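# Pair the matching socks flat and aligned on the table

## Task

Work out which two of the four socks are a matching pair and place them lying flat on the table, one stacked on the other so that their toes, heels and cuffs line up. The remaining two socks must stay on the table, unpaired and separate from the stacked pair.

## Robot and tools

ROBOT. Two arms, left_arm and right_arm, each on a tilted plate fixed to a shared metal frame behind them; for clearance warnings a plate and its half of the frame count as part of that arm. Calibrated bases in the scene frame: left_arm (-0.044, +0.231, +0.091) m, quat_wxyz (+0.968, -0.241, +0.071, -0.018); right_arm (-0.024, -0.245, +0.091) m, quat_wxyz (+0.968, +0.243, +0.066, +0.001). Each gripper has two fingers pointing along its own +z and closing along its own y. The reported end_effector_position is the spot between the pads, roughly 1 cm short of the fingertips.

FRAME. One scene frame for everything: origin at table-top height midway between the nominal bases, +x out over the table, +z up, left_arm on the +y side (image left/right need not match arm names). Positions in metres, orientations as quaternions written w first. Printed hand positions can be somewhat wrong, more at long reach.

ROW FORMAT. Every motion command uses a row of 16 numbers covering both arms, even if one arm should not move: left_arm x, y, z, qw, qx, qy, qz, opening, then right_arm x, y, z, qw, qx, qy, qz, opening. x, y, z and the quaternion are an absolute target pose for that gripper in the scene frame, not an offset. Opening runs from -1 (closed) to +1 (fully open, 0.094 m). For an arm meant to stay still, repeat the exact pose it reported just before it started resting, plus the opening it should keep; to keep an orientation, resend the same commanded quaternion rather than the drifted measured one. Resending a current opening leaves the gripper alone; writing 0 is a real half-open command.

TOOLS.
execute_actions(actions, cameras): actions is a list of actions; each action is a list of up to 15 rows, one per control step of 1/30 s, and if shorter its final row is held for the remaining steps of that action's 15. An empty list only returns state and images. A target more than 0.6 m from a gripper's current position along any of that gripper's axes gets the action rejected for both arms; a malformed action or a first action failing that check against the latest reported state rejects the whole call.
move(target, speed, blend, opening_speed, blocking, cameras): drives each gripper in a straight line from its Hand target to the pose(s) in target, with no 0.6 m limit. target is one 16-number row or a list of up to 15 rows differing only in pose, all sharing at most 10 s of path time. speed is the top path speed in m/s, 0.002 to 0.5, default 0.25 (rotation up to twice that in rad/s), one value or one per target. blend, in metres, rounds corners at intermediate targets (default 0 stops at each). opening_speed, 0.2 or more per second on the -1..+1 scale, ramps the fingers; otherwise the opening is sent immediately. blocking=false returns after about 0.5 s while the move continues; execute_actions is refused until a result shows it ended (use wait or stop), and a new move takes over from the running one. Paths avoid nothing, including the other arm; faster moves lag and stray more and hit harder.
wait(seconds, cameras): 0 to 10 s with each arm holding its last command; a running move keeps going and the wait ends early if it finishes.
stop(): brakes a running move; needs braking room.
zoom_image(camera, region): camera is cam_high, cam_left_wrist or cam_right_wrist; region [x0, y0, x1, y1] in pixels of its newest full image, at most 504 by 504.
finished_scene(scene): scene is the integer number of the scene being closed; irreversible, and the goal must still hold with the robot idle.
cameras argument: omitted, null or ["all"] gives all; [] gives none; an unknown name invalidates the call. Images are 672x504 each.

CONTROLLER. Each step the commanded pose is clipped to within 100 mm and 20 degrees of the measured one, so one action may stop short; the result's Hand target shows where the arm is actually being sent, and the remainder must be commanded again. Tiny moves may not start. Friction and weight can leave a gripper about a centimetre off in free air without any contact. A wrist near the first joint's axis can swing the whole arm. Joint ranges (rad): waist -2.618 to 3.054, shoulder 0.000 to 3.142, elbow 0.000 to 3.142 (straight at 2.901), wrist pitch -1.571 to 1.571, wrist yaw -1.571 to 1.571, wrist roll -2.094 to 2.094.

RESULT LINES. move: tells how the move ended (done, off_target, moving, held, fault) and which limits applied; arms not named finished within 10 mm and 2 degrees. held means a step was withheld or the clearance check halted the path; limits=paced means clipping occurred. Neither done nor off_target proves contact or its absence. pose unreachable means the clearance check blocked that arm; it does not protect grippers or wrist cameras from hitting each other. Tool commands lists present gripper commands. grip_measured is the measured opening on the command scale (reads up to about 1.6 mm wide when empty); grip_effort_nm is motor effort, negative closing, and is not pad force. Joint torques include gravity; numbers 1 to 3 wrap at ±28 N m. MOTOR HOT appears at 75 °C; at 90 °C the arm folds and idles for the rest of the scene; at 100 °C it drops.

GRASPING. Pads squeeze about 50 to 62 N each; to grip a sock lightly, command slightly below the reading at first touch; for a firm hold go about 0.11 lower. Release by commanding well above grip_measured.

AVOID. Anything leaving the table, dropping socks, slamming or pressing hard on the table, arm-to-arm contact (may end the scene), stretched or strained poses that heat motors, and unneeded stops. Move slowly near contact.

Each tool is called as a command line: name --argument value for each argument, lists and objects as JSON in quotes; but a table of rows of numbers goes row by row, as --pt "numbers of a row", without its own name.

## Session

execute_actions --actions '[]'

Scene clock: 0.00 s.
left_arm: end_effector_position=(+0.3305, -0.0462, +0.3415) grip_measured=+1.000 grip_effort_nm=n/a end_effector_quat_wxyz=(+0.332, +0.365, +0.866, +0.084) | right_arm: end_effector_position=(+0.5671, -0.4240, +0.1073) grip_measured=+1.000 grip_effort_nm=n/a end_effector_quat_wxyz=(+0.255, +0.030, +0.966, +0.029)
Joint positions: left_arm=[-1.069 2.35 2.179 -1.221 -0.887 -0.033 0.094] | right_arm=[-0.147 2.208 2.058 -0.683 0.269 -0.325 0.094]
Joint velocities: left_arm=[-0.002 0.002 0.007 0.007 -0.022 0.051 0] | right_arm=[-0.012 -0.007 -0.037 -0.007 -0.125 0.066 0]
Joint torques (N m): no reading
Heat: left arm: 34 °C; right arm: 31 °C.
Hand target: left_arm +0.3295, -0.0456, +0.3534; +0.345, +0.358, +0.864, +0.079 | right_arm +0.5690, -0.4202, +0.1133; +0.260, +0.026, +0.965, +0.032
Tool commands: left_gripper/opening=+1.0 right_gripper/opening=+1.0

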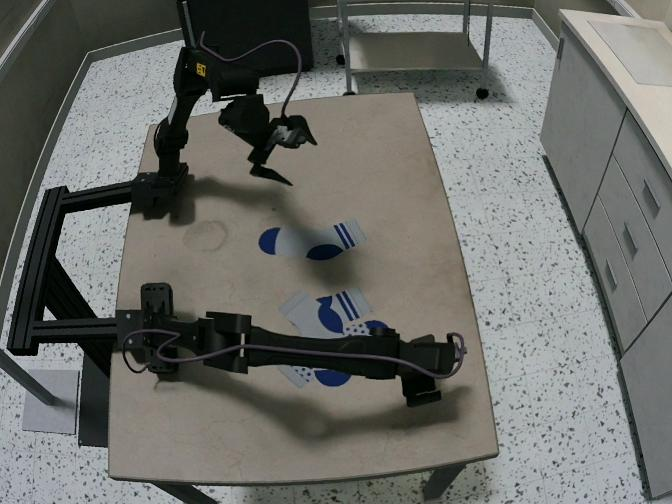

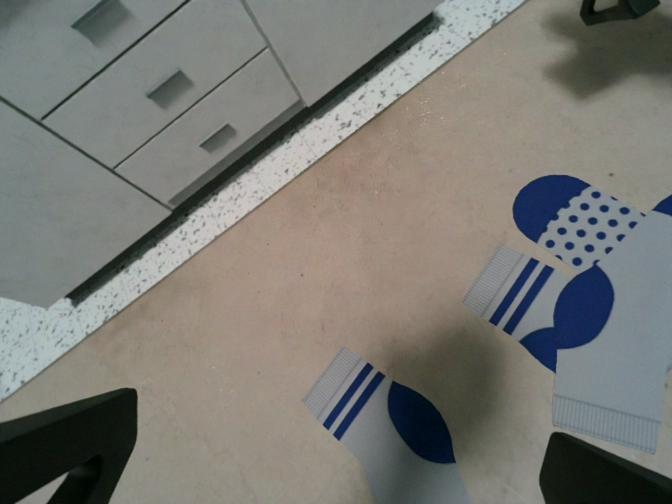

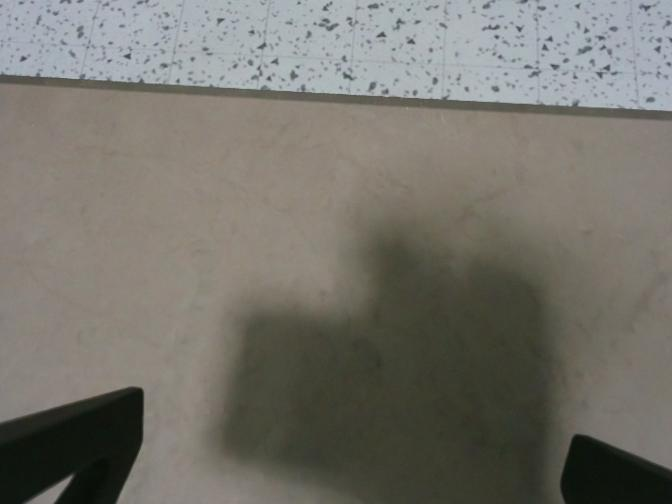

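move --target '[0.25, 0.36, 0.30, 0.26, 0, 0.966, 0, 1, 0.22, -0.50, 0.25, 0.26, 0, 0.966, 0, 1]'

Scene clock: 5.43 s.
left_arm: end_effector_position=(+0.2555, +0.3578, +0.3023) grip_measured=+1.000 grip_effort_nm=-0.027 end_effector_quat_wxyz=(+0.259, -0.002, +0.966, -0.007) | right_arm: end_effector_position=(+0.2204, -0.5061, +0.2494) grip_measured=+1.000 grip_effort_nm=-0.017 end_effector_quat_wxyz=(+0.259, +0.003, +0.966, -0.011)
Joint positions: left_arm=[-0.366 1.107 1.339 -1.251 -0.627 -0.088 0.094] | right_arm=[-0.627 0.93 1.236 -1.055 -0.021 -0.744 0.094]
Joint velocities: left_arm=[-0.002 0.007 -0.007 0.022 0.037 0.007 0] | right_arm=[-0.007 -0.017 -0.022 -0.081 0.007 -0.007 0]
Joint torques (N m): left_arm=[-0.68 -0.91 5.64 1.02 0.02 0.03] | right_arm=[0.14 -5.23 6.43 0.93 -0.35 -0.08]
Heat: left arm: 35 °C; right arm: 32 °C.
Hand target: left_arm +0.2550, +0.3589, +0.3032; +0.258, -0.001, +0.966, -0.009 | right_arm +0.2173, -0.5012, +0.2492; +0.256, -0.002, +0.967, -0.002
Off the commanded pose: left_arm 0.006 m, 1 deg | right_arm 0.006 m, 1 deg.
move: done
camera_calibration:
cam_left_wrist: T_world_to_cam=[[0.103023, -0.991719, 0.0766767, 0.306867], [-0.958118, -0.119649, -0.260179, 0.409666], [0.267199, -0.0466609, -0.962511, 0.326037], [0, 0, 0, 1]] pos_world=[0.273777, 0.368555, 0.396871]
cam_right_wrist: T_world_to_cam=[[0.108616, -0.991941, 0.0652337, -0.537959], [-0.966024, -0.120804, -0.22848, 0.245733], [0.23452, -0.0382006, -0.971361, 0.260995], [0, 0, 0, 1]] pos_world=[0.234607, -0.493968, 0.344758]

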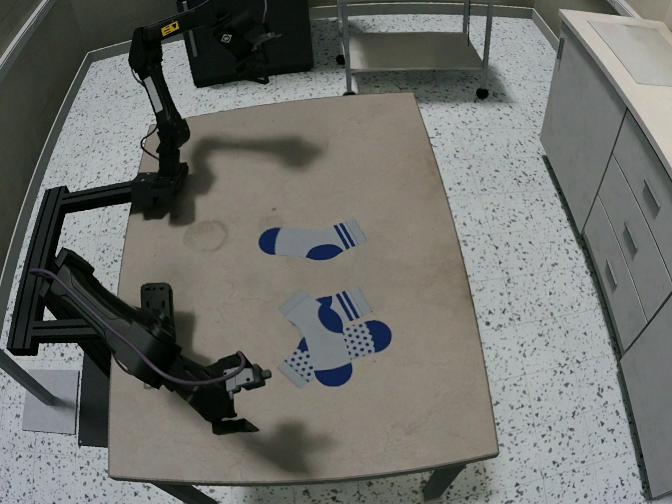

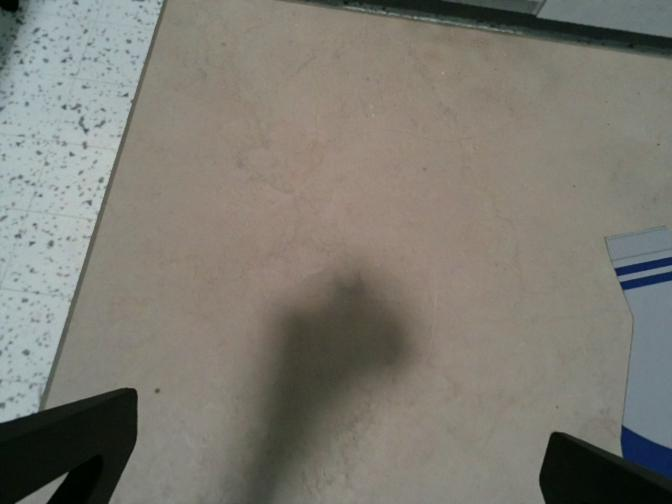

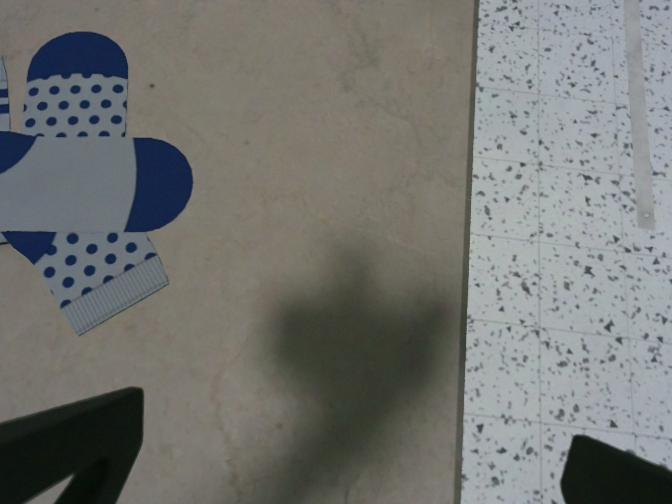

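zoom_image --camera "cam_high" --region '[230, 200, 430, 400]'

Scaled by 2.520.

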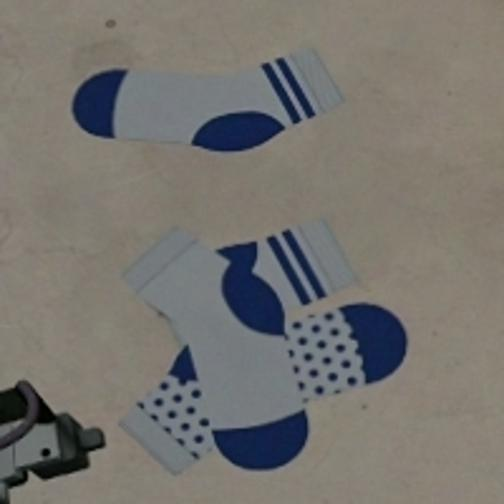

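move --target '[0.25, 0.36, 0.30, 0.26, 0, 0.966, 0, 1, 0.30, -0.20, 0.32, 0.20, 0, 0.98, 0, 1]'

zoom_image --camera "cam_right_wrist" --region '[100, 0, 600, 500]'

Scene clock: 14.90 s.
left_arm: end_effector_position=(+0.2525, +0.3584, +0.2988) grip_measured=+1.000 grip_effort_nm=-0.012 end_effector_quat_wxyz=(+0.256, -0.001, +0.967, -0.003) | right_arm: end_effector_position=(+0.3021, -0.1941, +0.3137) grip_measured=+1.000 grip_effort_nm=-0.012 end_effector_quat_wxyz=(+0.203, +0.000, +0.979, +0.012)
Joint positions: left_arm=[-0.366 1.098 1.321 -1.251 -0.634 -0.087 0.094] | right_arm=[0.839 1.705 1.615 -1.421 0.705 0.715 0.094]
Joint velocities: left_arm=[0.002 0.007 -0.007 0.007 -0.022 -0.051 0] | right_arm=[0.002 0.002 0.007 0.007 -0.095 0.051 0]
Joint torques (N m): left_arm=[-1.37 -1.78 4.62 1.07 -0.1 -0.01] | right_arm=[4.11 -4.31 7.71 0.73 0.28 0.09]
Heat: left arm: 35 °C; right arm: 33 °C.
Hand target: left_arm +0.2500, +0.3601, +0.2999; +0.260, +0.000, +0.966, +0.000 | right_arm +0.3032, -0.1957, +0.3210; +0.210, +0.002, +0.978, +0.010
Off the commanded pose: left_arm 0.003 m, 1 deg | right_arm 0.009 m, 1 deg.
move: done
camera_calibration:
cam_left_wrist: T_world_to_cam=[[0.10234, -0.992524, 0.0665093, 0.311446], [-0.959828, -0.116087, -0.255451, 0.403681], [0.261262, -0.0376946, -0.964532, 0.322372], [0, 0, 0, 1]] pos_world=[0.271367, 0.368131, 0.393345]
cam_right_wrist: T_world_to_cam=[[0.128022, -0.991736, 0.00832596, -0.229579], [-0.984174, -0.128074, -0.122468, 0.347834], [0.122522, 0.00748431, -0.992438, 0.365505], [0, 0, 0, 1]] pos_world=[0.326938, -0.185869, 0.407251]

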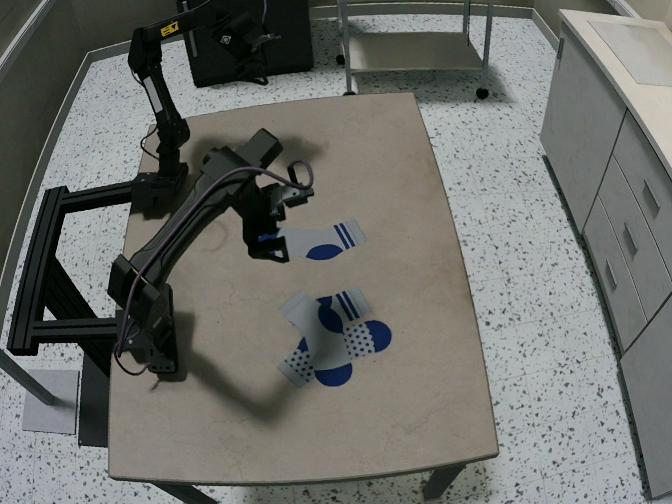

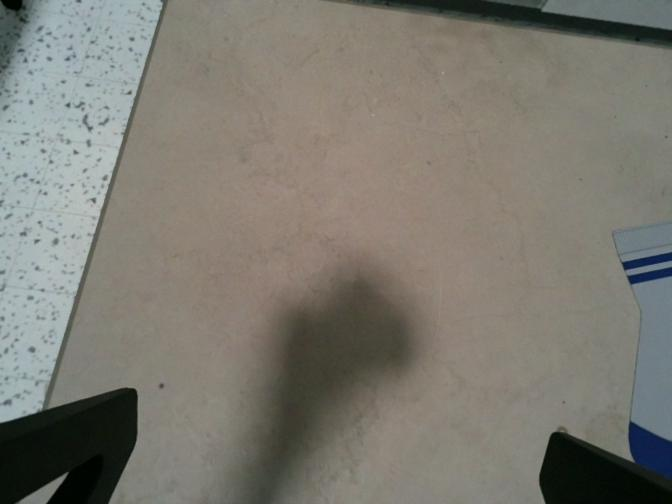

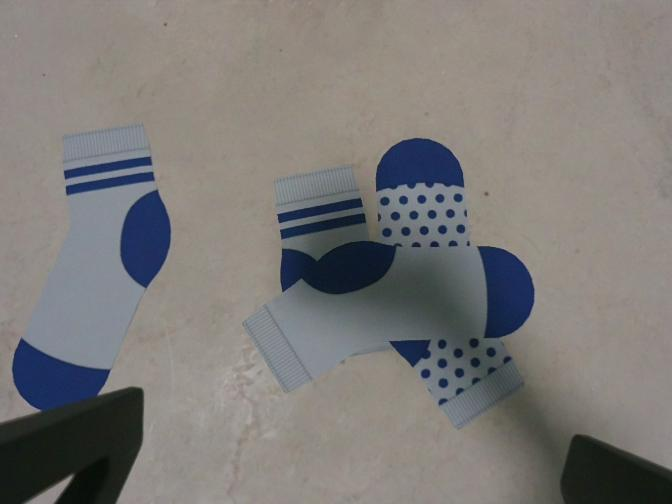

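Scaled by 1.008.

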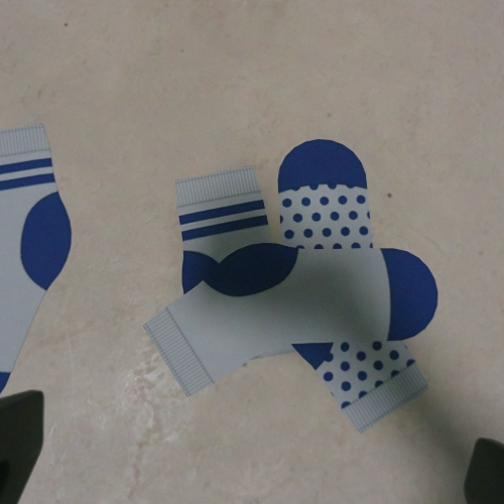

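move --pt "0.25 0.36 0.30 0.26 0 0.966 0 1 0.36 -0.35 0.10 0 0 1 0 -0.3" --pt "0.25 0.36 0.30 0.26 0 0.966 0 1 0.36 -0.35 0.03 0 0 1 0 -0.3" --speed '[0.25, 0.06]'

zoom_image --camera "cam_high" --region '[230, 260, 430, 410]'

Scene clock: 33.10 s.
left_arm: end_effector_position=(+0.2525, +0.3584, +0.2988) grip_measured=+1.000 grip_effort_nm=-0.017 end_effector_quat_wxyz=(+0.256, -0.001, +0.967, -0.003) | right_arm: end_effector_position=(+0.3657, -0.3591, +0.0380) grip_measured=-0.298 grip_effort_nm=-0.129 end_effector_quat_wxyz=(+0.005, +0.006, +1.000, -0.017)
Joint positions: left_arm=[-0.366 1.098 1.321 -1.251 -0.634 -0.087 0.094] | right_arm=[-0.071 1.94 1.351 -0.784 0.51 -0.107 0.033]
Joint velocities: left_arm=[-0.017 0.017 -0.007 -0.066 -0.007 0.022 0] | right_arm=[-0.022 -0.007 -0.017 0.007 -0.007 0.007 0]
Joint torques (N m): left_arm=[-1.39 -1.84 4.37 1.07 -0.09 0] | right_arm=[4.37 -8.57 3.79 0.59 -0.06 -0.09]
Heat: left arm: 35 °C; right arm: 33 °C.
Hand target: left_arm +0.2501, +0.3600, +0.3000; +0.260, +0.000, +0.966, +0.000 | right_arm +0.3617, -0.3530, +0.0280; -0.004, -0.002, +1.000, -0.012
Off the commanded pose: left_arm 0.003 m, 1 deg | right_arm 0.013 m, 2 deg.
move: off_target (right_arm)
camera_calibration:
cam_left_wrist: T_world_to_cam=[[0.10234, -0.992524, 0.0665093, 0.311446], [-0.959828, -0.116087, -0.255451, 0.403681], [0.261262, -0.0376946, -0.964532, 0.322372], [0, 0, 0, 1]] pos_world=[0.271367, 0.368131, 0.393345]
cam_right_wrist: T_world_to_cam=[[0.113745, -0.993417, 0.0135792, -0.394651], [-0.955211, -0.105592, 0.276445, 0.337864], [-0.273191, -0.0444152, -0.960934, 0.210188], [0, 0, 0, 1]] pos_world=[0.425043, -0.347042, 0.113935]

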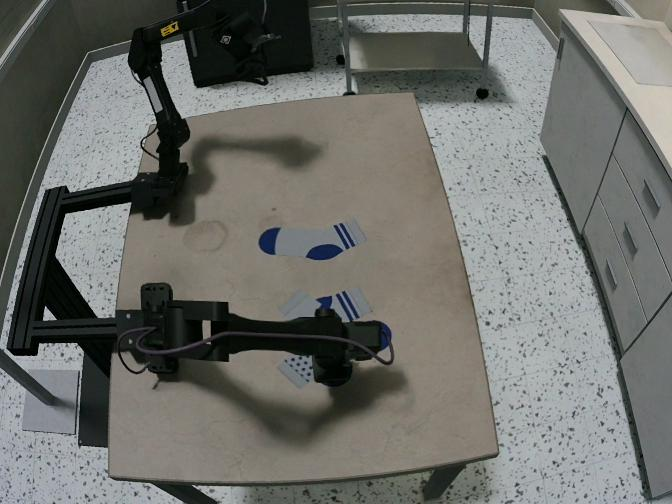

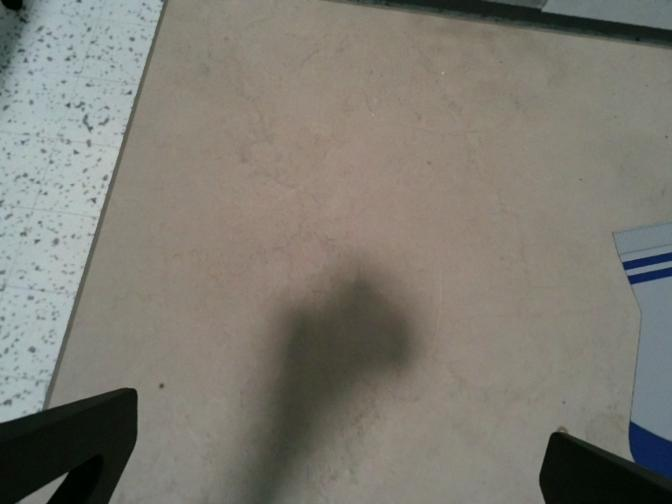

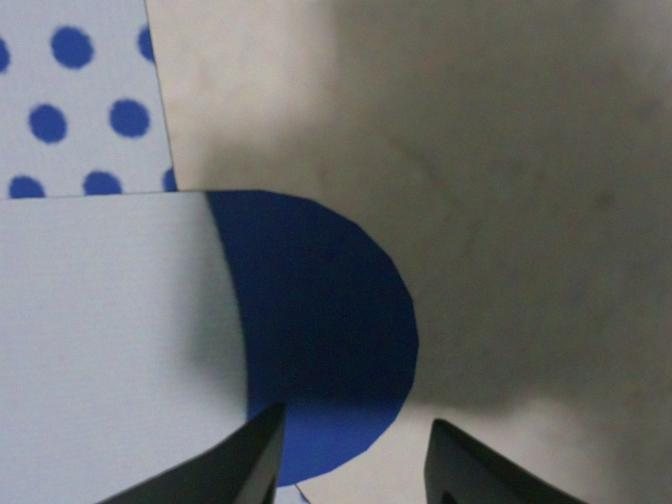

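Scaled by 2.520.

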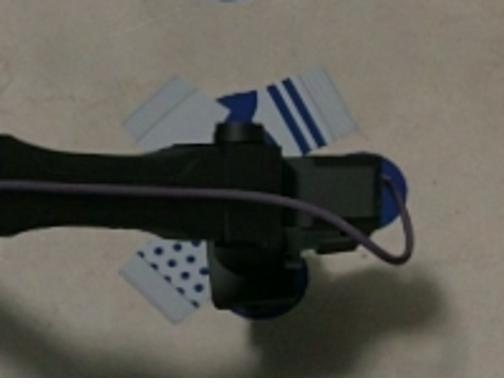

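move --target '[0.25, 0.36, 0.30, 0.26, 0, 0.966, 0, 1, 0.36, -0.338, 0.008, 0, 0, 1, 0, -0.3]' --speed 0.04 --cameras '["cam_right_wrist"]'

Scene clock: 38.90 s.
left_arm: end_effector_position=(+0.2525, +0.3584, +0.2988) grip_measured=+1.000 grip_effort_nm=-0.017 end_effector_quat_wxyz=(+0.256, -0.001, +0.967, -0.003) | right_arm: end_effector_position=(+0.3643, -0.3451, +0.0188) grip_measured=-0.298 grip_effort_nm=-0.125 end_effector_quat_wxyz=(+0.008, +0.007, +1.000, -0.006)
Joint positions: left_arm=[-0.366 1.098 1.321 -1.251 -0.634 -0.087 0.094] | right_arm=[-0.071 1.972 1.303 -0.701 0.487 -0.108 0.033]
Joint velocities: left_arm=[0.002 -0.022 0.002 -0.007 0.037 0.022 0] | right_arm=[0.002 -0.002 -0.017 0.051 0.022 -0.081 -0.001]
Joint torques (N m): left_arm=[-1.47 -1.8 4.56 1.05 -0.11 0.02] | right_arm=[4.42 -8.35 3.51 0.67 -0.11 -0.07]
Heat: left arm: 35 °C; right arm: 33 °C.
Hand target: left_arm +0.2501, +0.3600, +0.3000; +0.260, +0.000, +0.966, +0.000 | right_arm +0.3602, -0.3380, +0.0080; +0.000, +0.000, +1.000, +0.000
Off the commanded pose: left_arm 0.003 m, 1 deg | right_arm 0.014 m, 1 deg.
move: off_target (right_arm)
camera_calibration:
cam_right_wrist: T_world_to_cam=[[0.113044, -0.993563, -0.00732892, -0.379666], [-0.956743, -0.110839, 0.268996, 0.342242], [-0.268076, -0.0233963, -0.963114, 0.197439], [0, 0, 0, 1]] pos_world=[0.423285, -0.334669, 0.0953125]
Images, in order (width x height): cam_right_wrist 672x504.

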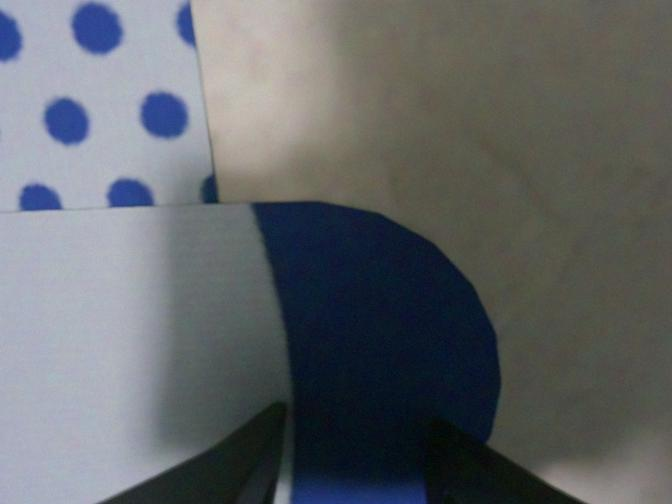

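move --target '[0.25, 0.36, 0.30, 0.26, 0, 0.966, 0, 1, 0.36, -0.340, -0.004, 0, 0, 1, 0, -0.3]' --speed 0.03 --cameras '["cam_right_wrist"]'

Scene clock: 42.07 s.
left_arm: end_effector_position=(+0.2525, +0.3584, +0.2988) grip_measured=+1.000 grip_effort_nm=-0.012 end_effector_quat_wxyz=(+0.256, -0.001, +0.967, -0.003) | right_arm: end_effector_position=(+0.3661, -0.3455, +0.0175) grip_measured=-0.298 grip_effort_nm=-0.120 end_effector_quat_wxyz=(+0.012, +0.002, +1.000, -0.005)
Joint positions: left_arm=[-0.366 1.098 1.321 -1.251 -0.634 -0.087 0.094] | right_arm=[-0.075 1.972 1.299 -0.685 0.483 -0.125 0.033]
Joint velocities: left_arm=[0.007 -0.007 -0.007 -0.081 0.022 0.037 0] | right_arm=[-0.007 0.012 0.012 0.037 0.007 -0.037 -0.001]
Joint torques (N m): left_arm=[-1.28 -1.94 4.72 1.06 -0.11 0.01] | right_arm=[3.22 -6.98 2.77 0.99 -0.1 -0.12]
Heat: left arm: 35 °C; right arm: 33 °C.
Hand target: left_arm +0.2501, +0.3601, +0.3000; +0.260, +0.000, +0.966, +0.000 | right_arm +0.3590, -0.3400, -0.0031; -0.001, +0.000, +1.000, +0.000
Off the commanded pose: left_arm 0.003 m, 1 deg | right_arm 0.023 m, 2 deg.
move: off_target (right_arm)
camera_calibration:
cam_right_wrist: T_world_to_cam=[[0.121931, -0.9925, -0.00875162, -0.383177], [-0.958107, -0.119999, 0.260059, 0.34176], [-0.259159, -0.0233243, -0.965553, 0.193464], [0, 0, 0, 1]] pos_world=[0.424301, -0.33478, 0.0945683]
Images, in order (width x height): cam_right_wrist 672x504.

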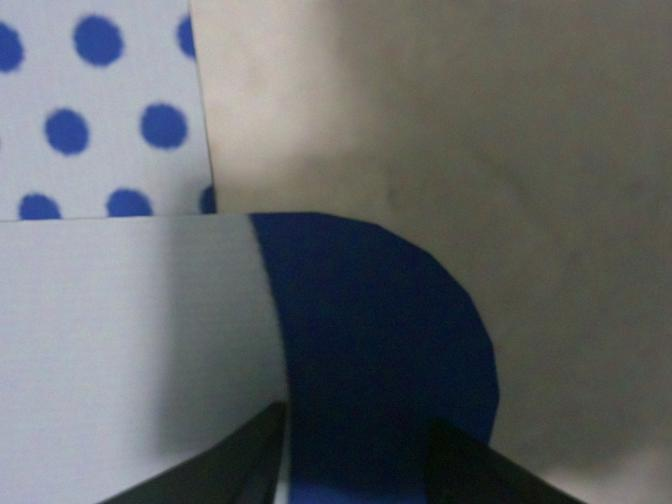

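move --target '[0.25, 0.36, 0.30, 0.26, 0, 0.966, 0, 1, 0.36, -0.340, -0.004, 0, 0, 1, 0, -1]' --opening_speed 0.8 --cameras '["cam_right_wrist"]'

Scene clock: 45.43 s.
left_arm: end_effector_position=(+0.2525, +0.3584, +0.2988) grip_measured=+1.000 grip_effort_nm=-0.022 end_effector_quat_wxyz=(+0.256, -0.001, +0.967, -0.003) | right_arm: end_effector_position=(+0.3708, -0.3457, +0.0176) grip_measured=-0.982 grip_effort_nm=-0.969 end_effector_quat_wxyz=(+0.021, +0.006, +1.000, -0.005)
Joint positions: left_arm=[-0.366 1.098 1.321 -1.251 -0.634 -0.087 0.094] | right_arm=[-0.075 1.972 1.299 -0.665 0.481 -0.128 0.001]
Joint velocities: left_arm=[0.012 0.002 -0.012 -0.037 0.022 -0.007 0] | right_arm=[-0.002 0.007 -0.012 -0.007 -0.007 -0.051 0]
Joint torques (N m): left_arm=[-1.48 -1.89 4.62 1.05 -0.14 0] | right_arm=[3.23 -7.02 2.82 0.8 -0.07 -0.08]
Heat: left arm: 35 °C; right arm: 32 °C.
Hand target: left_arm +0.2501, +0.3600, +0.3000; +0.260, +0.000, +0.966, +0.000 | right_arm +0.3593, -0.3401, -0.0030; +0.000, +0.000, +1.000, +0.000
Off the commanded pose: left_arm 0.003 m, 1 deg | right_arm 0.025 m, 3 deg.
move: off_target (right_arm)
camera_calibration:
cam_right_wrist: T_world_to_cam=[[0.115208, -0.993319, -0.00669891, -0.381777], [-0.96347, -0.113383, 0.242631, 0.350711], [-0.241769, -0.0214989, -0.970096, 0.189068], [0, 0, 0, 1]] pos_world=[0.427595, -0.335397, 0.0957635]
Images, in order (width x height): cam_right_wrist 672x504.

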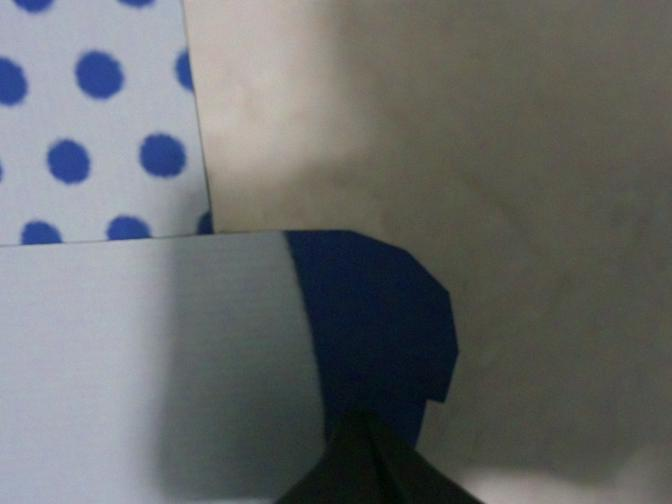

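move --pt "0.25 0.36 0.30 0.26 0 0.966 0 1 0.36 -0.325 0.07 0 0 1 0 -1" --pt "0.25 0.36 0.30 0.26 0 0.966 0 1 0.34 -0.26 0.18 0 0 1 0 -1" --pt "0.25 0.36 0.30 0.26 0 0.966 0 1 0.31 -0.19 0.30 0 0 1 0 -1" --speed 0.12 --blend 0.02

zoom_image --camera "cam_high" --region '[230, 200, 430, 400]'

Scene clock: 55.50 s.
left_arm: end_effector_position=(+0.2525, +0.3584, +0.2988) grip_measured=+1.000 grip_effort_nm=-0.017 end_effector_quat_wxyz=(+0.256, -0.001, +0.967, -0.003) | right_arm: end_effector_position=(+0.3096, -0.1843, +0.2883) grip_measured=-0.983 grip_effort_nm=-0.950 end_effector_quat_wxyz=(+0.069, -0.004, +0.996, +0.049)
Joint positions: left_arm=[-0.366 1.098 1.321 -1.251 -0.634 -0.087 0.094] | right_arm=[0.704 1.868 1.804 -1.549 0.473 0.669 0.001]
Joint velocities: left_arm=[0.007 -0.022 0.002 0.022 -0.007 -0.037 0] | right_arm=[0.002 0.007 0.022 0.007 0.007 -0.022 0]
Joint torques (N m): left_arm=[-1.44 -1.85 4.51 1.01 -0.15 0.03] | right_arm=[5.01 -8.17 7.25 0.51 -0.03 0.07]
Heat: left arm: 35 °C; right arm: 33 °C.
Hand target: left_arm +0.2501, +0.3600, +0.3000; +0.260, +0.000, +0.966, +0.000 | right_arm +0.3082, -0.1873, +0.3002; +0.078, +0.001, +0.995, +0.059
Off the commanded pose: left_arm 0.003 m, 1 deg | right_arm 0.013 m, 10 deg.
joint sent to its limit (right arm) — joint 4 (wrist pitch), lower limit. The joint targets are off in orientation, not in position.
move: off_target (right_arm)
camera_calibration:
cam_left_wrist: T_world_to_cam=[[0.102525, -0.992526, 0.0661848, 0.311564], [-0.959797, -0.116183, -0.25552, 0.403742], [0.2613, -0.0373269, -0.964536, 0.322236], [0, 0, 0, 1]] pos_world=[0.271367, 0.368172, 0.393351]
cam_right_wrist: T_world_to_cam=[[0.141873, -0.984844, -0.0997698, -0.192478], [-0.978902, -0.154557, 0.133654, 0.272983], [-0.147048, 0.0787029, -0.985993, 0.434084], [0, 0, 0, 1]] pos_world=[0.358363, -0.181533, 0.372315]

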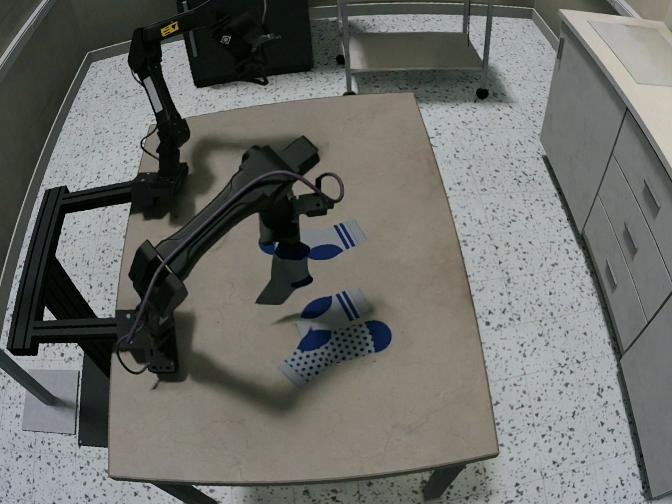

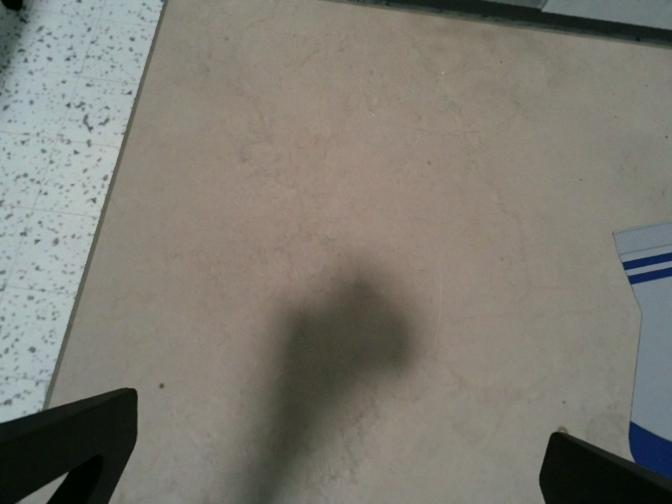

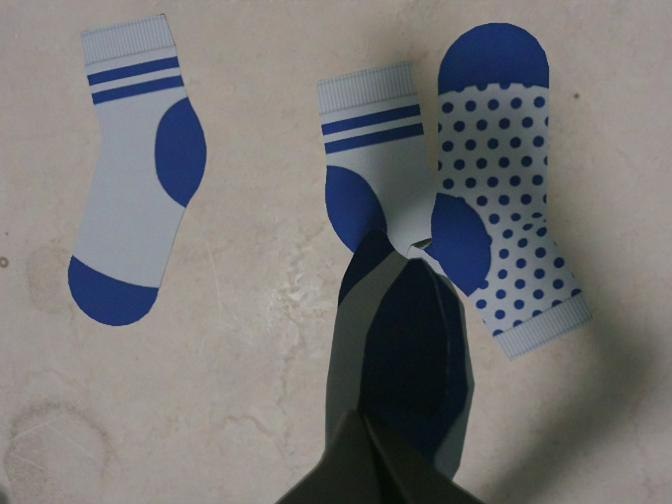

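Scaled by 2.520.

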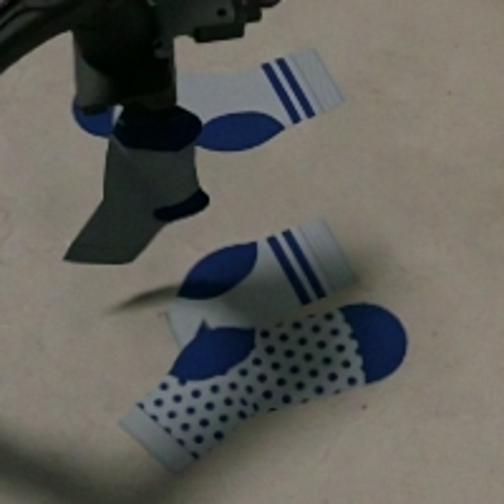

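move --pt "0.25 0.36 0.30 0.26 0 0.966 0 1 0.38 -0.30 0.31 0 0 1 0 -1" --pt "0.25 0.36 0.30 0.26 0 0.966 0 1 0.40 -0.39 0.31 0 0 1 0 -1" --pt "0.25 0.36 0.30 0.26 0 0.966 0 1 0.40 -0.40 0.24 0 0 1 0 -1" --pt "0.25 0.36 0.30 0.26 0 0.966 0 1 0.40 -0.48 0.16 0 0 1 0 -1" --pt "0.25 0.36 0.30 0.26 0 0.966 0 1 0.40 -0.54 0.08 0 0 1 0 -1" --pt "0.25 0.36 0.30 0.26 0 0.966 0 1 0.40 -0.56 0.02 0 0 1 0 -1" --speed '[0.2,0.2,0.12,0.12,0.12,0.06]' --blend 0.02

Scene clock: 67.30 s.
left_arm: end_effector_position=(+0.2525, +0.3584, +0.2988) grip_measured=+1.000 grip_effort_nm=-0.012 end_effector_quat_wxyz=(+0.256, -0.001, +0.967, -0.003) | right_arm: end_effector_position=(+0.3987, -0.5729, +0.0366) grip_measured=-0.983 grip_effort_nm=-0.950 end_effector_quat_wxyz=(+0.001, +0.007, +1.000, -0.022)
Joint positions: left_arm=[-0.366 1.098 1.321 -1.251 -0.634 -0.087 0.094] | right_arm=[-0.497 2.173 2.095 -1.098 0.396 -0.558 0.001]
Joint velocities: left_arm=[-0.007 0.002 0.007 0.022 0.007 0.007 0] | right_arm=[0.017 -0.017 -0.017 0.037 -0.051 -0.022 0]
Joint torques (N m): left_arm=[-1.44 -2.09 4.59 1.06 -0.06 0] | right_arm=[4.16 -12.1 4.63 0.61 -0.08 -0.07]
Heat: left arm: 35 °C; right arm: 33 °C.
Hand target: left_arm +0.2501, +0.3600, +0.3000; +0.260, +0.000, +0.966, +0.000 | right_arm +0.3983, -0.5638, +0.0198; -0.008, -0.002, +1.000, -0.011
Off the commanded pose: left_arm 0.003 m, 1 deg | right_arm 0.021 m, 3 deg.
move: off_target (right_arm)
camera_calibration:
cam_left_wrist: T_world_to_cam=[[0.102525, -0.992526, 0.0661848, 0.311564], [-0.959797, -0.116183, -0.25552, 0.403742], [0.2613, -0.0373269, -0.964536, 0.322236], [0, 0, 0, 1]] pos_world=[0.271367, 0.368172, 0.393351]
cam_right_wrist: T_world_to_cam=[[0.112025, -0.993415, 0.0240323, -0.610493], [-0.953292, -0.100611, 0.284801, 0.348983], [-0.280507, -0.0548145, -0.958285, 0.205264], [0, 0, 0, 1]] pos_world=[0.458651, -0.560109, 0.111982]

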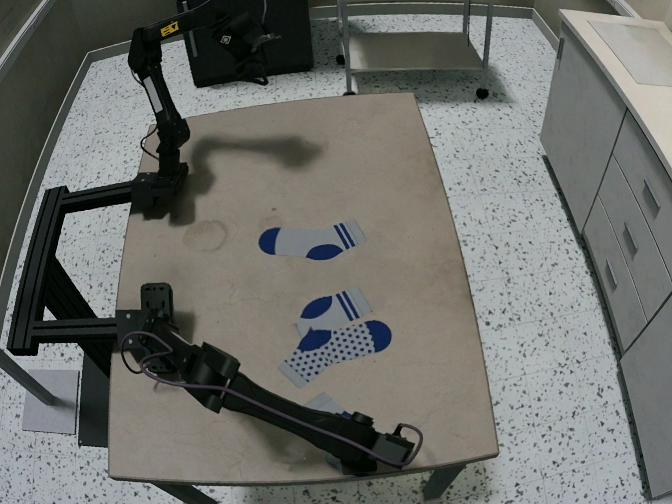

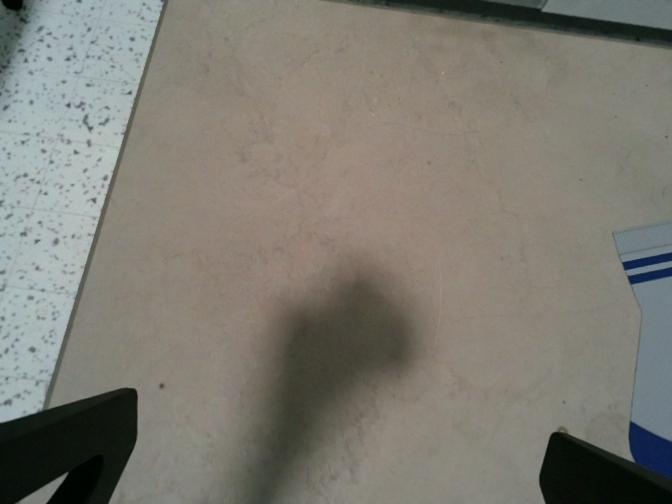

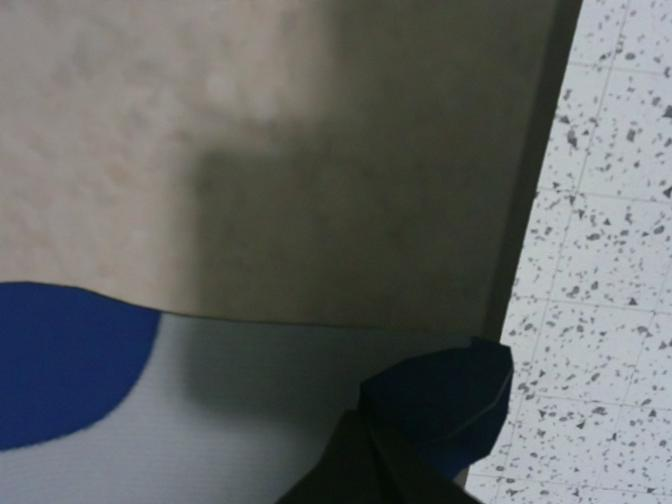

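move --pt "0.25 0.36 0.30 0.26 0 0.966 0 1 0.40 -0.52 0.04 0 0 1 0 -1" --pt "0.25 0.36 0.30 0.26 0 0.966 0 1 0.40 -0.52 0.006 0 0 1 0 -1" --speed '[0.1,0.05]' --cameras '["cam_right_wrist"]'

move --target '[0.25, 0.36, 0.30, 0.26, 0, 0.966, 0, 1, 0.40, -0.52, 0.006, 0, 0, 1, 0, 0]' --opening_speed 1 --cameras '["cam_right_wrist"]'

move --pt "0.25 0.36 0.30 0.26 0 0.966 0 1 0.40 -0.52 0.1 0 0 1 0 0" --pt "0.25 0.36 0.30 0.26 0 0.966 0 1 0.33 -0.38 0.3 0.15 0 0.99 0 0" --speed '[0.1,0.25]' --blend 0.03

Scene clock: 74.27 s.
left_arm: end_effector_position=(+0.2525, +0.3584, +0.2988) grip_measured=+1.000 grip_effort_nm=-0.022 end_effector_quat_wxyz=(+0.256, -0.001, +0.967, -0.003) | right_arm: end_effector_position=(+0.3976, -0.5180, +0.0213) grip_measured=-0.983 grip_effort_nm=-0.926 end_effector_quat_wxyz=(-0.011, -0.008, +1.000, +0.000)
Joint positions: left_arm=[-0.366 1.098 1.321 -1.251 -0.634 -0.087 0.094] | right_arm=[-0.421 2.14 1.912 -1.025 0.396 -0.493 0.001]
Joint velocities: left_arm=[0.022 -0.022 0.012 0.007 0.037 0.007 0] | right_arm=[0.017 -0.022 -0.007 -0.051 0.007 0.022 0]
Joint torques (N m): left_arm=[-1.36 -1.99 4.6 1.02 -0.1 0.03] | right_arm=[3.04 -12.7 3.18 1.2 -0.16 -0.11]
Heat: left arm: 35 °C; right arm: 33 °C.
Hand target: left_arm +0.2501, +0.3600, +0.3000; +0.260, +0.000, +0.966, +0.000 | right_arm +0.4001, -0.5200, +0.0062; -0.001, +0.000, +1.000, +0.000
Off the commanded pose: left_arm 0.003 m, 1 deg | right_arm 0.016 m, 2 deg.
move: off_target (right_arm)
camera_calibration:
cam_right_wrist: T_world_to_cam=[[0.142239, -0.989525, -0.0246422, -0.564327], [-0.94217, -0.142981, 0.303103, 0.331045], [-0.303452, -0.0198961, -0.952639, 0.220375], [0, 0, 0, 1]] pos_world=[0.459044, -0.506698, 0.0956905]
Images, in order (width x height): cam_right_wrist 672x504.

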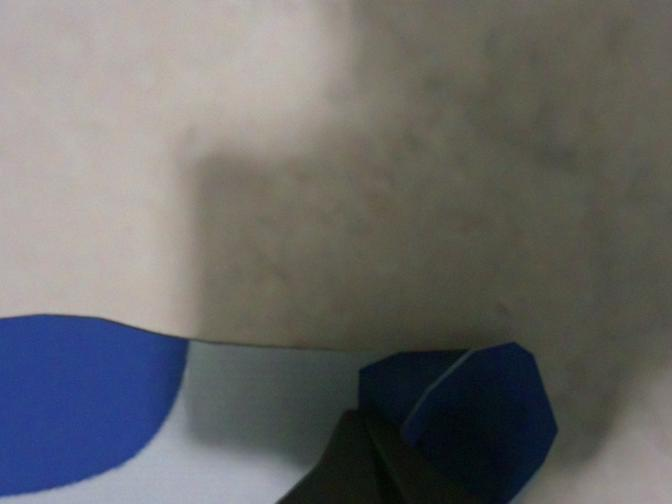

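Scene clock: 75.50 s.
left_arm: end_effector_position=(+0.2525, +0.3584, +0.2988) grip_measured=+1.000 grip_effort_nm=-0.017 end_effector_quat_wxyz=(+0.256, -0.001, +0.967, -0.003) | right_arm: end_effector_position=(+0.4038, -0.5160, +0.0222) grip_measured=-0.003 grip_effort_nm=0.115 end_effector_quat_wxyz=(+0.004, -0.005, +1.000, +0.008)
Joint positions: left_arm=[-0.366 1.098 1.321 -1.251 -0.634 -0.087 0.094] | right_arm=[-0.421 2.138 1.912 -1.007 0.368 -0.493 0.047]
Joint velocities: left_arm=[0.017 0.012 -0.002 -0.007 -0.007 -0.081 0] | right_arm=[-0.012 0.007 0.002 0.051 -0.066 -0.022 0.001]
Joint torques (N m): left_arm=[-1.37 -1.96 4.53 1.05 -0.14 0] | right_arm=[3.04 -12.75 3.02 1.02 0.12 -0.08]
Heat: left arm: 35 °C; right arm: 33 °C.
Hand target: left_arm +0.2501, +0.3600, +0.3000; +0.260, +0.000, +0.966, +0.000 | right_arm +0.3995, -0.5198, +0.0064; -0.001, +0.000, +1.000, +0.001
Off the commanded pose: left_arm 0.003 m, 1 deg | right_arm 0.017 m, 1 deg.
move: off_target (right_arm)
camera_calibration:
cam_right_wrist: T_world_to_cam=[[0.135303, -0.990137, -0.0363699, -0.560509], [-0.95177, -0.140087, 0.272965, 0.342904], [-0.275368, -0.00231714, -0.961336, 0.221082], [0, 0, 0, 1]] pos_world=[0.463083, -0.506432, 0.0985476]
Images, in order (width x height): cam_right_wrist 672x504.

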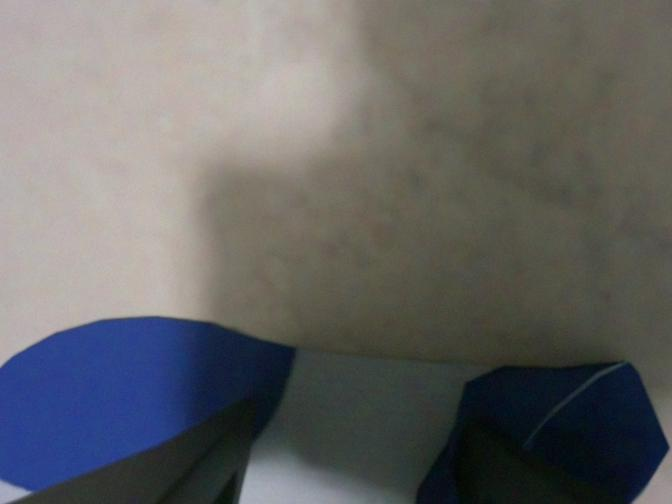

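Scene clock: 78.33 s.
left_arm: end_effector_position=(+0.2525, +0.3584, +0.2988) grip_measured=+1.000 grip_effort_nm=-0.007 end_effector_quat_wxyz=(+0.256, -0.001, +0.967, -0.003) | right_arm: end_effector_position=(+0.3309, -0.3767, +0.2946) grip_measured=-0.002 grip_effort_nm=0.090 end_effector_quat_wxyz=(+0.151, +0.002, +0.989, +0.008)
Joint positions: left_arm=[-0.366 1.098 1.321 -1.251 -0.634 -0.087 0.094] | right_arm=[0.258 1.515 1.733 -1.436 0.546 0.088 0.047]
Joint velocities: left_arm=[-0.007 -0.002 -0.017 0.007 -0.066 0.007 0] | right_arm=[0.012 -0.017 -0.002 -0.022 -0.022 -0.007 0]
Joint torques (N m): left_arm=[-1.36 -1.91 4.77 1.05 -0.06 -0.04] | right_arm=[3.74 -5.75 6.9 0.71 0.08 0.11]
Heat: left arm: 35 °C; right arm: 34 °C.
Hand target: left_arm +0.2501, +0.3600, +0.3000; +0.260, +0.000, +0.966, +0.000 | right_arm +0.3292, -0.3789, +0.3011; +0.155, +0.004, +0.988, +0.006
Off the commanded pose: left_arm 0.003 m, 1 deg | right_arm 0.006 m, 1 deg.
move: done
camera_calibration:
cam_left_wrist: T_world_to_cam=[[0.102525, -0.992526, 0.0661848, 0.311564], [-0.959797, -0.116183, -0.25552, 0.403742], [0.2613, -0.0373269, -0.964536, 0.322236], [0, 0, 0, 1]] pos_world=[0.271367, 0.368172, 0.393351]
cam_right_wrist: T_world_to_cam=[[0.124633, -0.992201, 0.00213231, -0.411391], [-0.992066, -0.124652, -0.0163274, 0.323104], [0.0164659, -0.0000804468, -0.999864, 0.378794], [0, 0, 0, 1]] pos_world=[0.365576, -0.367877, 0.384896]

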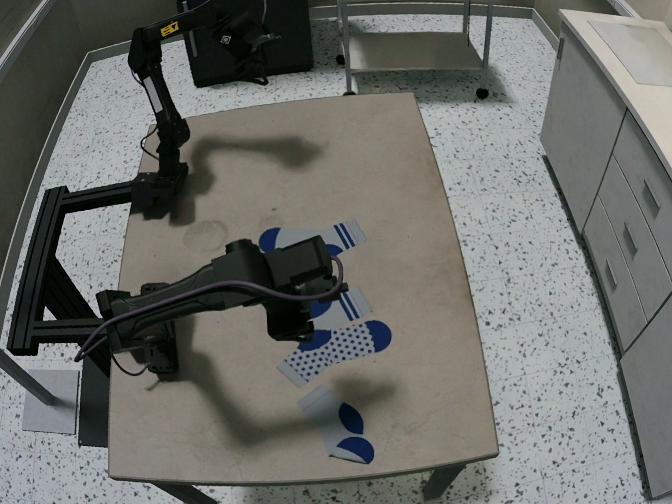

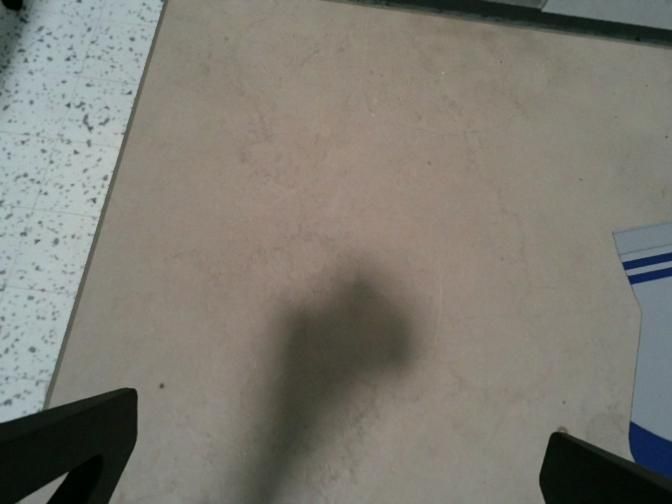

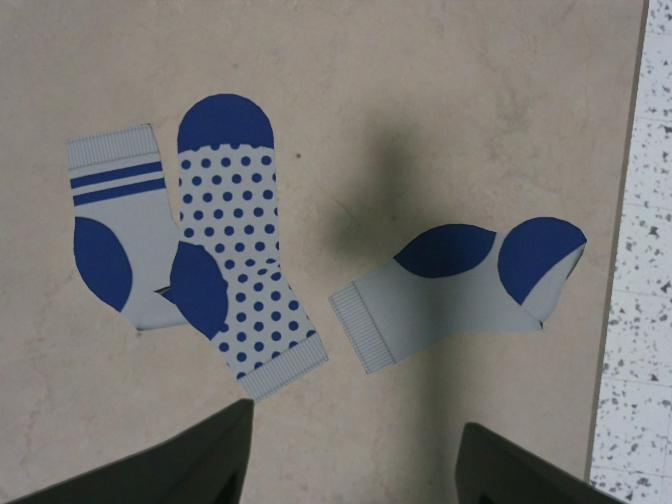

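zoom_image --camera "cam_right_wrist" --region '[50, 100, 350, 400]'

Scaled by 1.680.

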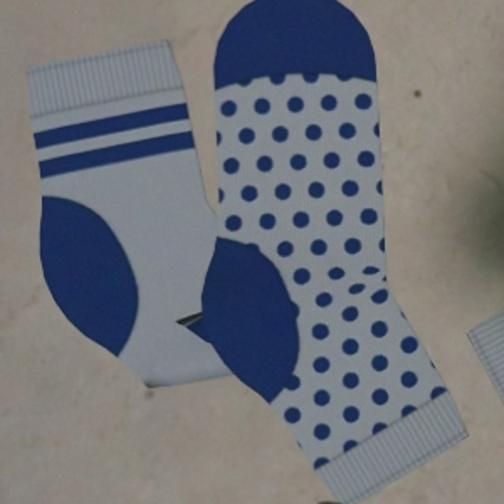

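move --pt "0.25 0.36 0.30 0.26 0 0.966 0 1 0.46 -0.256 0.12 0 0.7071 0.7071 0 -0.3" --pt "0.25 0.36 0.30 0.26 0 0.966 0 1 0.466 -0.252 0.03 0 0.7071 0.7071 0 -0.3" --speed '[0.25, 0.06]'

Scene clock: 103.30 s.
left_arm: end_effector_position=(+0.2525, +0.3584, +0.2988) grip_measured=+1.000 grip_effort_nm=-0.017 end_effector_quat_wxyz=(+0.256, -0.001, +0.967, -0.003) | right_arm: end_effector_position=(+0.4743, -0.2580, +0.0441) grip_measured=-0.298 grip_effort_nm=-0.125 end_effector_quat_wxyz=(+0.012, +0.713, +0.701, +0.008)
Joint positions: left_arm=[-0.366 1.098 1.321 -1.251 -0.634 -0.087 0.094] | right_arm=[0.136 2.431 2.042 -1.079 0.512 1.694 0.033]
Joint velocities: left_arm=[0.002 0.002 -0.002 -0.051 -0.051 -0.007 0] | right_arm=[0.007 0.007 -0.002 0.007 0.051 -0.022 -0.001]
Joint torques (N m): left_arm=[-1.39 -1.81 4.59 1.06 -0.12 0.05] | right_arm=[6.49 -11.15 4.25 0.55 -0.02 -0.09]
Heat: left arm: 35 °C; right arm: 33 °C.
Hand target: left_arm +0.2501, +0.3600, +0.3000; +0.260, +0.000, +0.966, +0.000 | right_arm +0.4681, -0.2508, +0.0295; +0.003, +0.705, +0.709, -0.002
Off the commanded pose: left_arm 0.003 m, 1 deg | right_arm 0.017 m, 2 deg.
move: off_target (right_arm)
camera_calibration:
cam_left_wrist: T_world_to_cam=[[0.102525, -0.992526, 0.0661848, 0.311564], [-0.959797, -0.116183, -0.25552, 0.403742], [0.2613, -0.0373269, -0.964536, 0.322236], [0, 0, 0, 1]] pos_world=[0.271367, 0.368172, 0.393351]
cam_right_wrist: T_world_to_cam=[[-0.992835, -0.109376, -0.0481223, 0.449017], [-0.118418, 0.954496, 0.273706, 0.327304], [0.0159958, 0.277443, -0.960609, 0.196108], [0, 0, 0, 1]] pos_world=[0.481422, -0.317707, 0.120406]

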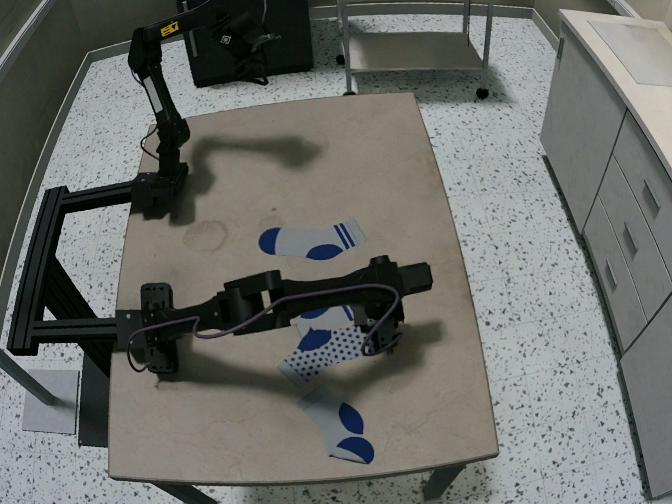

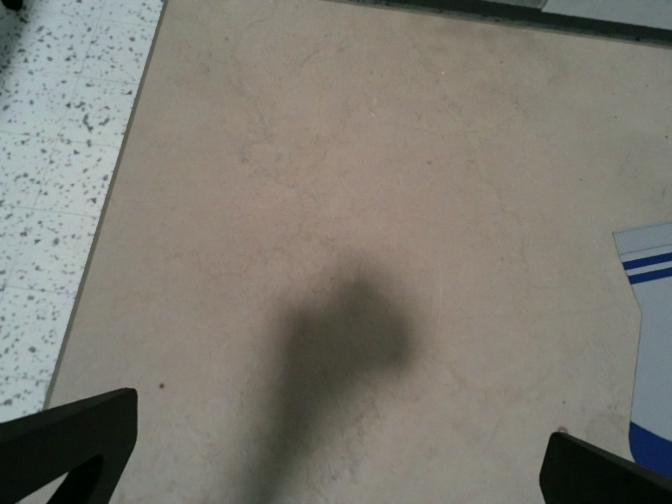

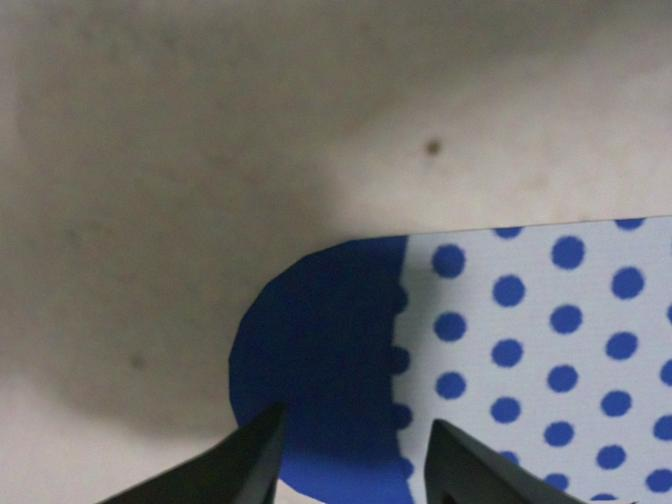

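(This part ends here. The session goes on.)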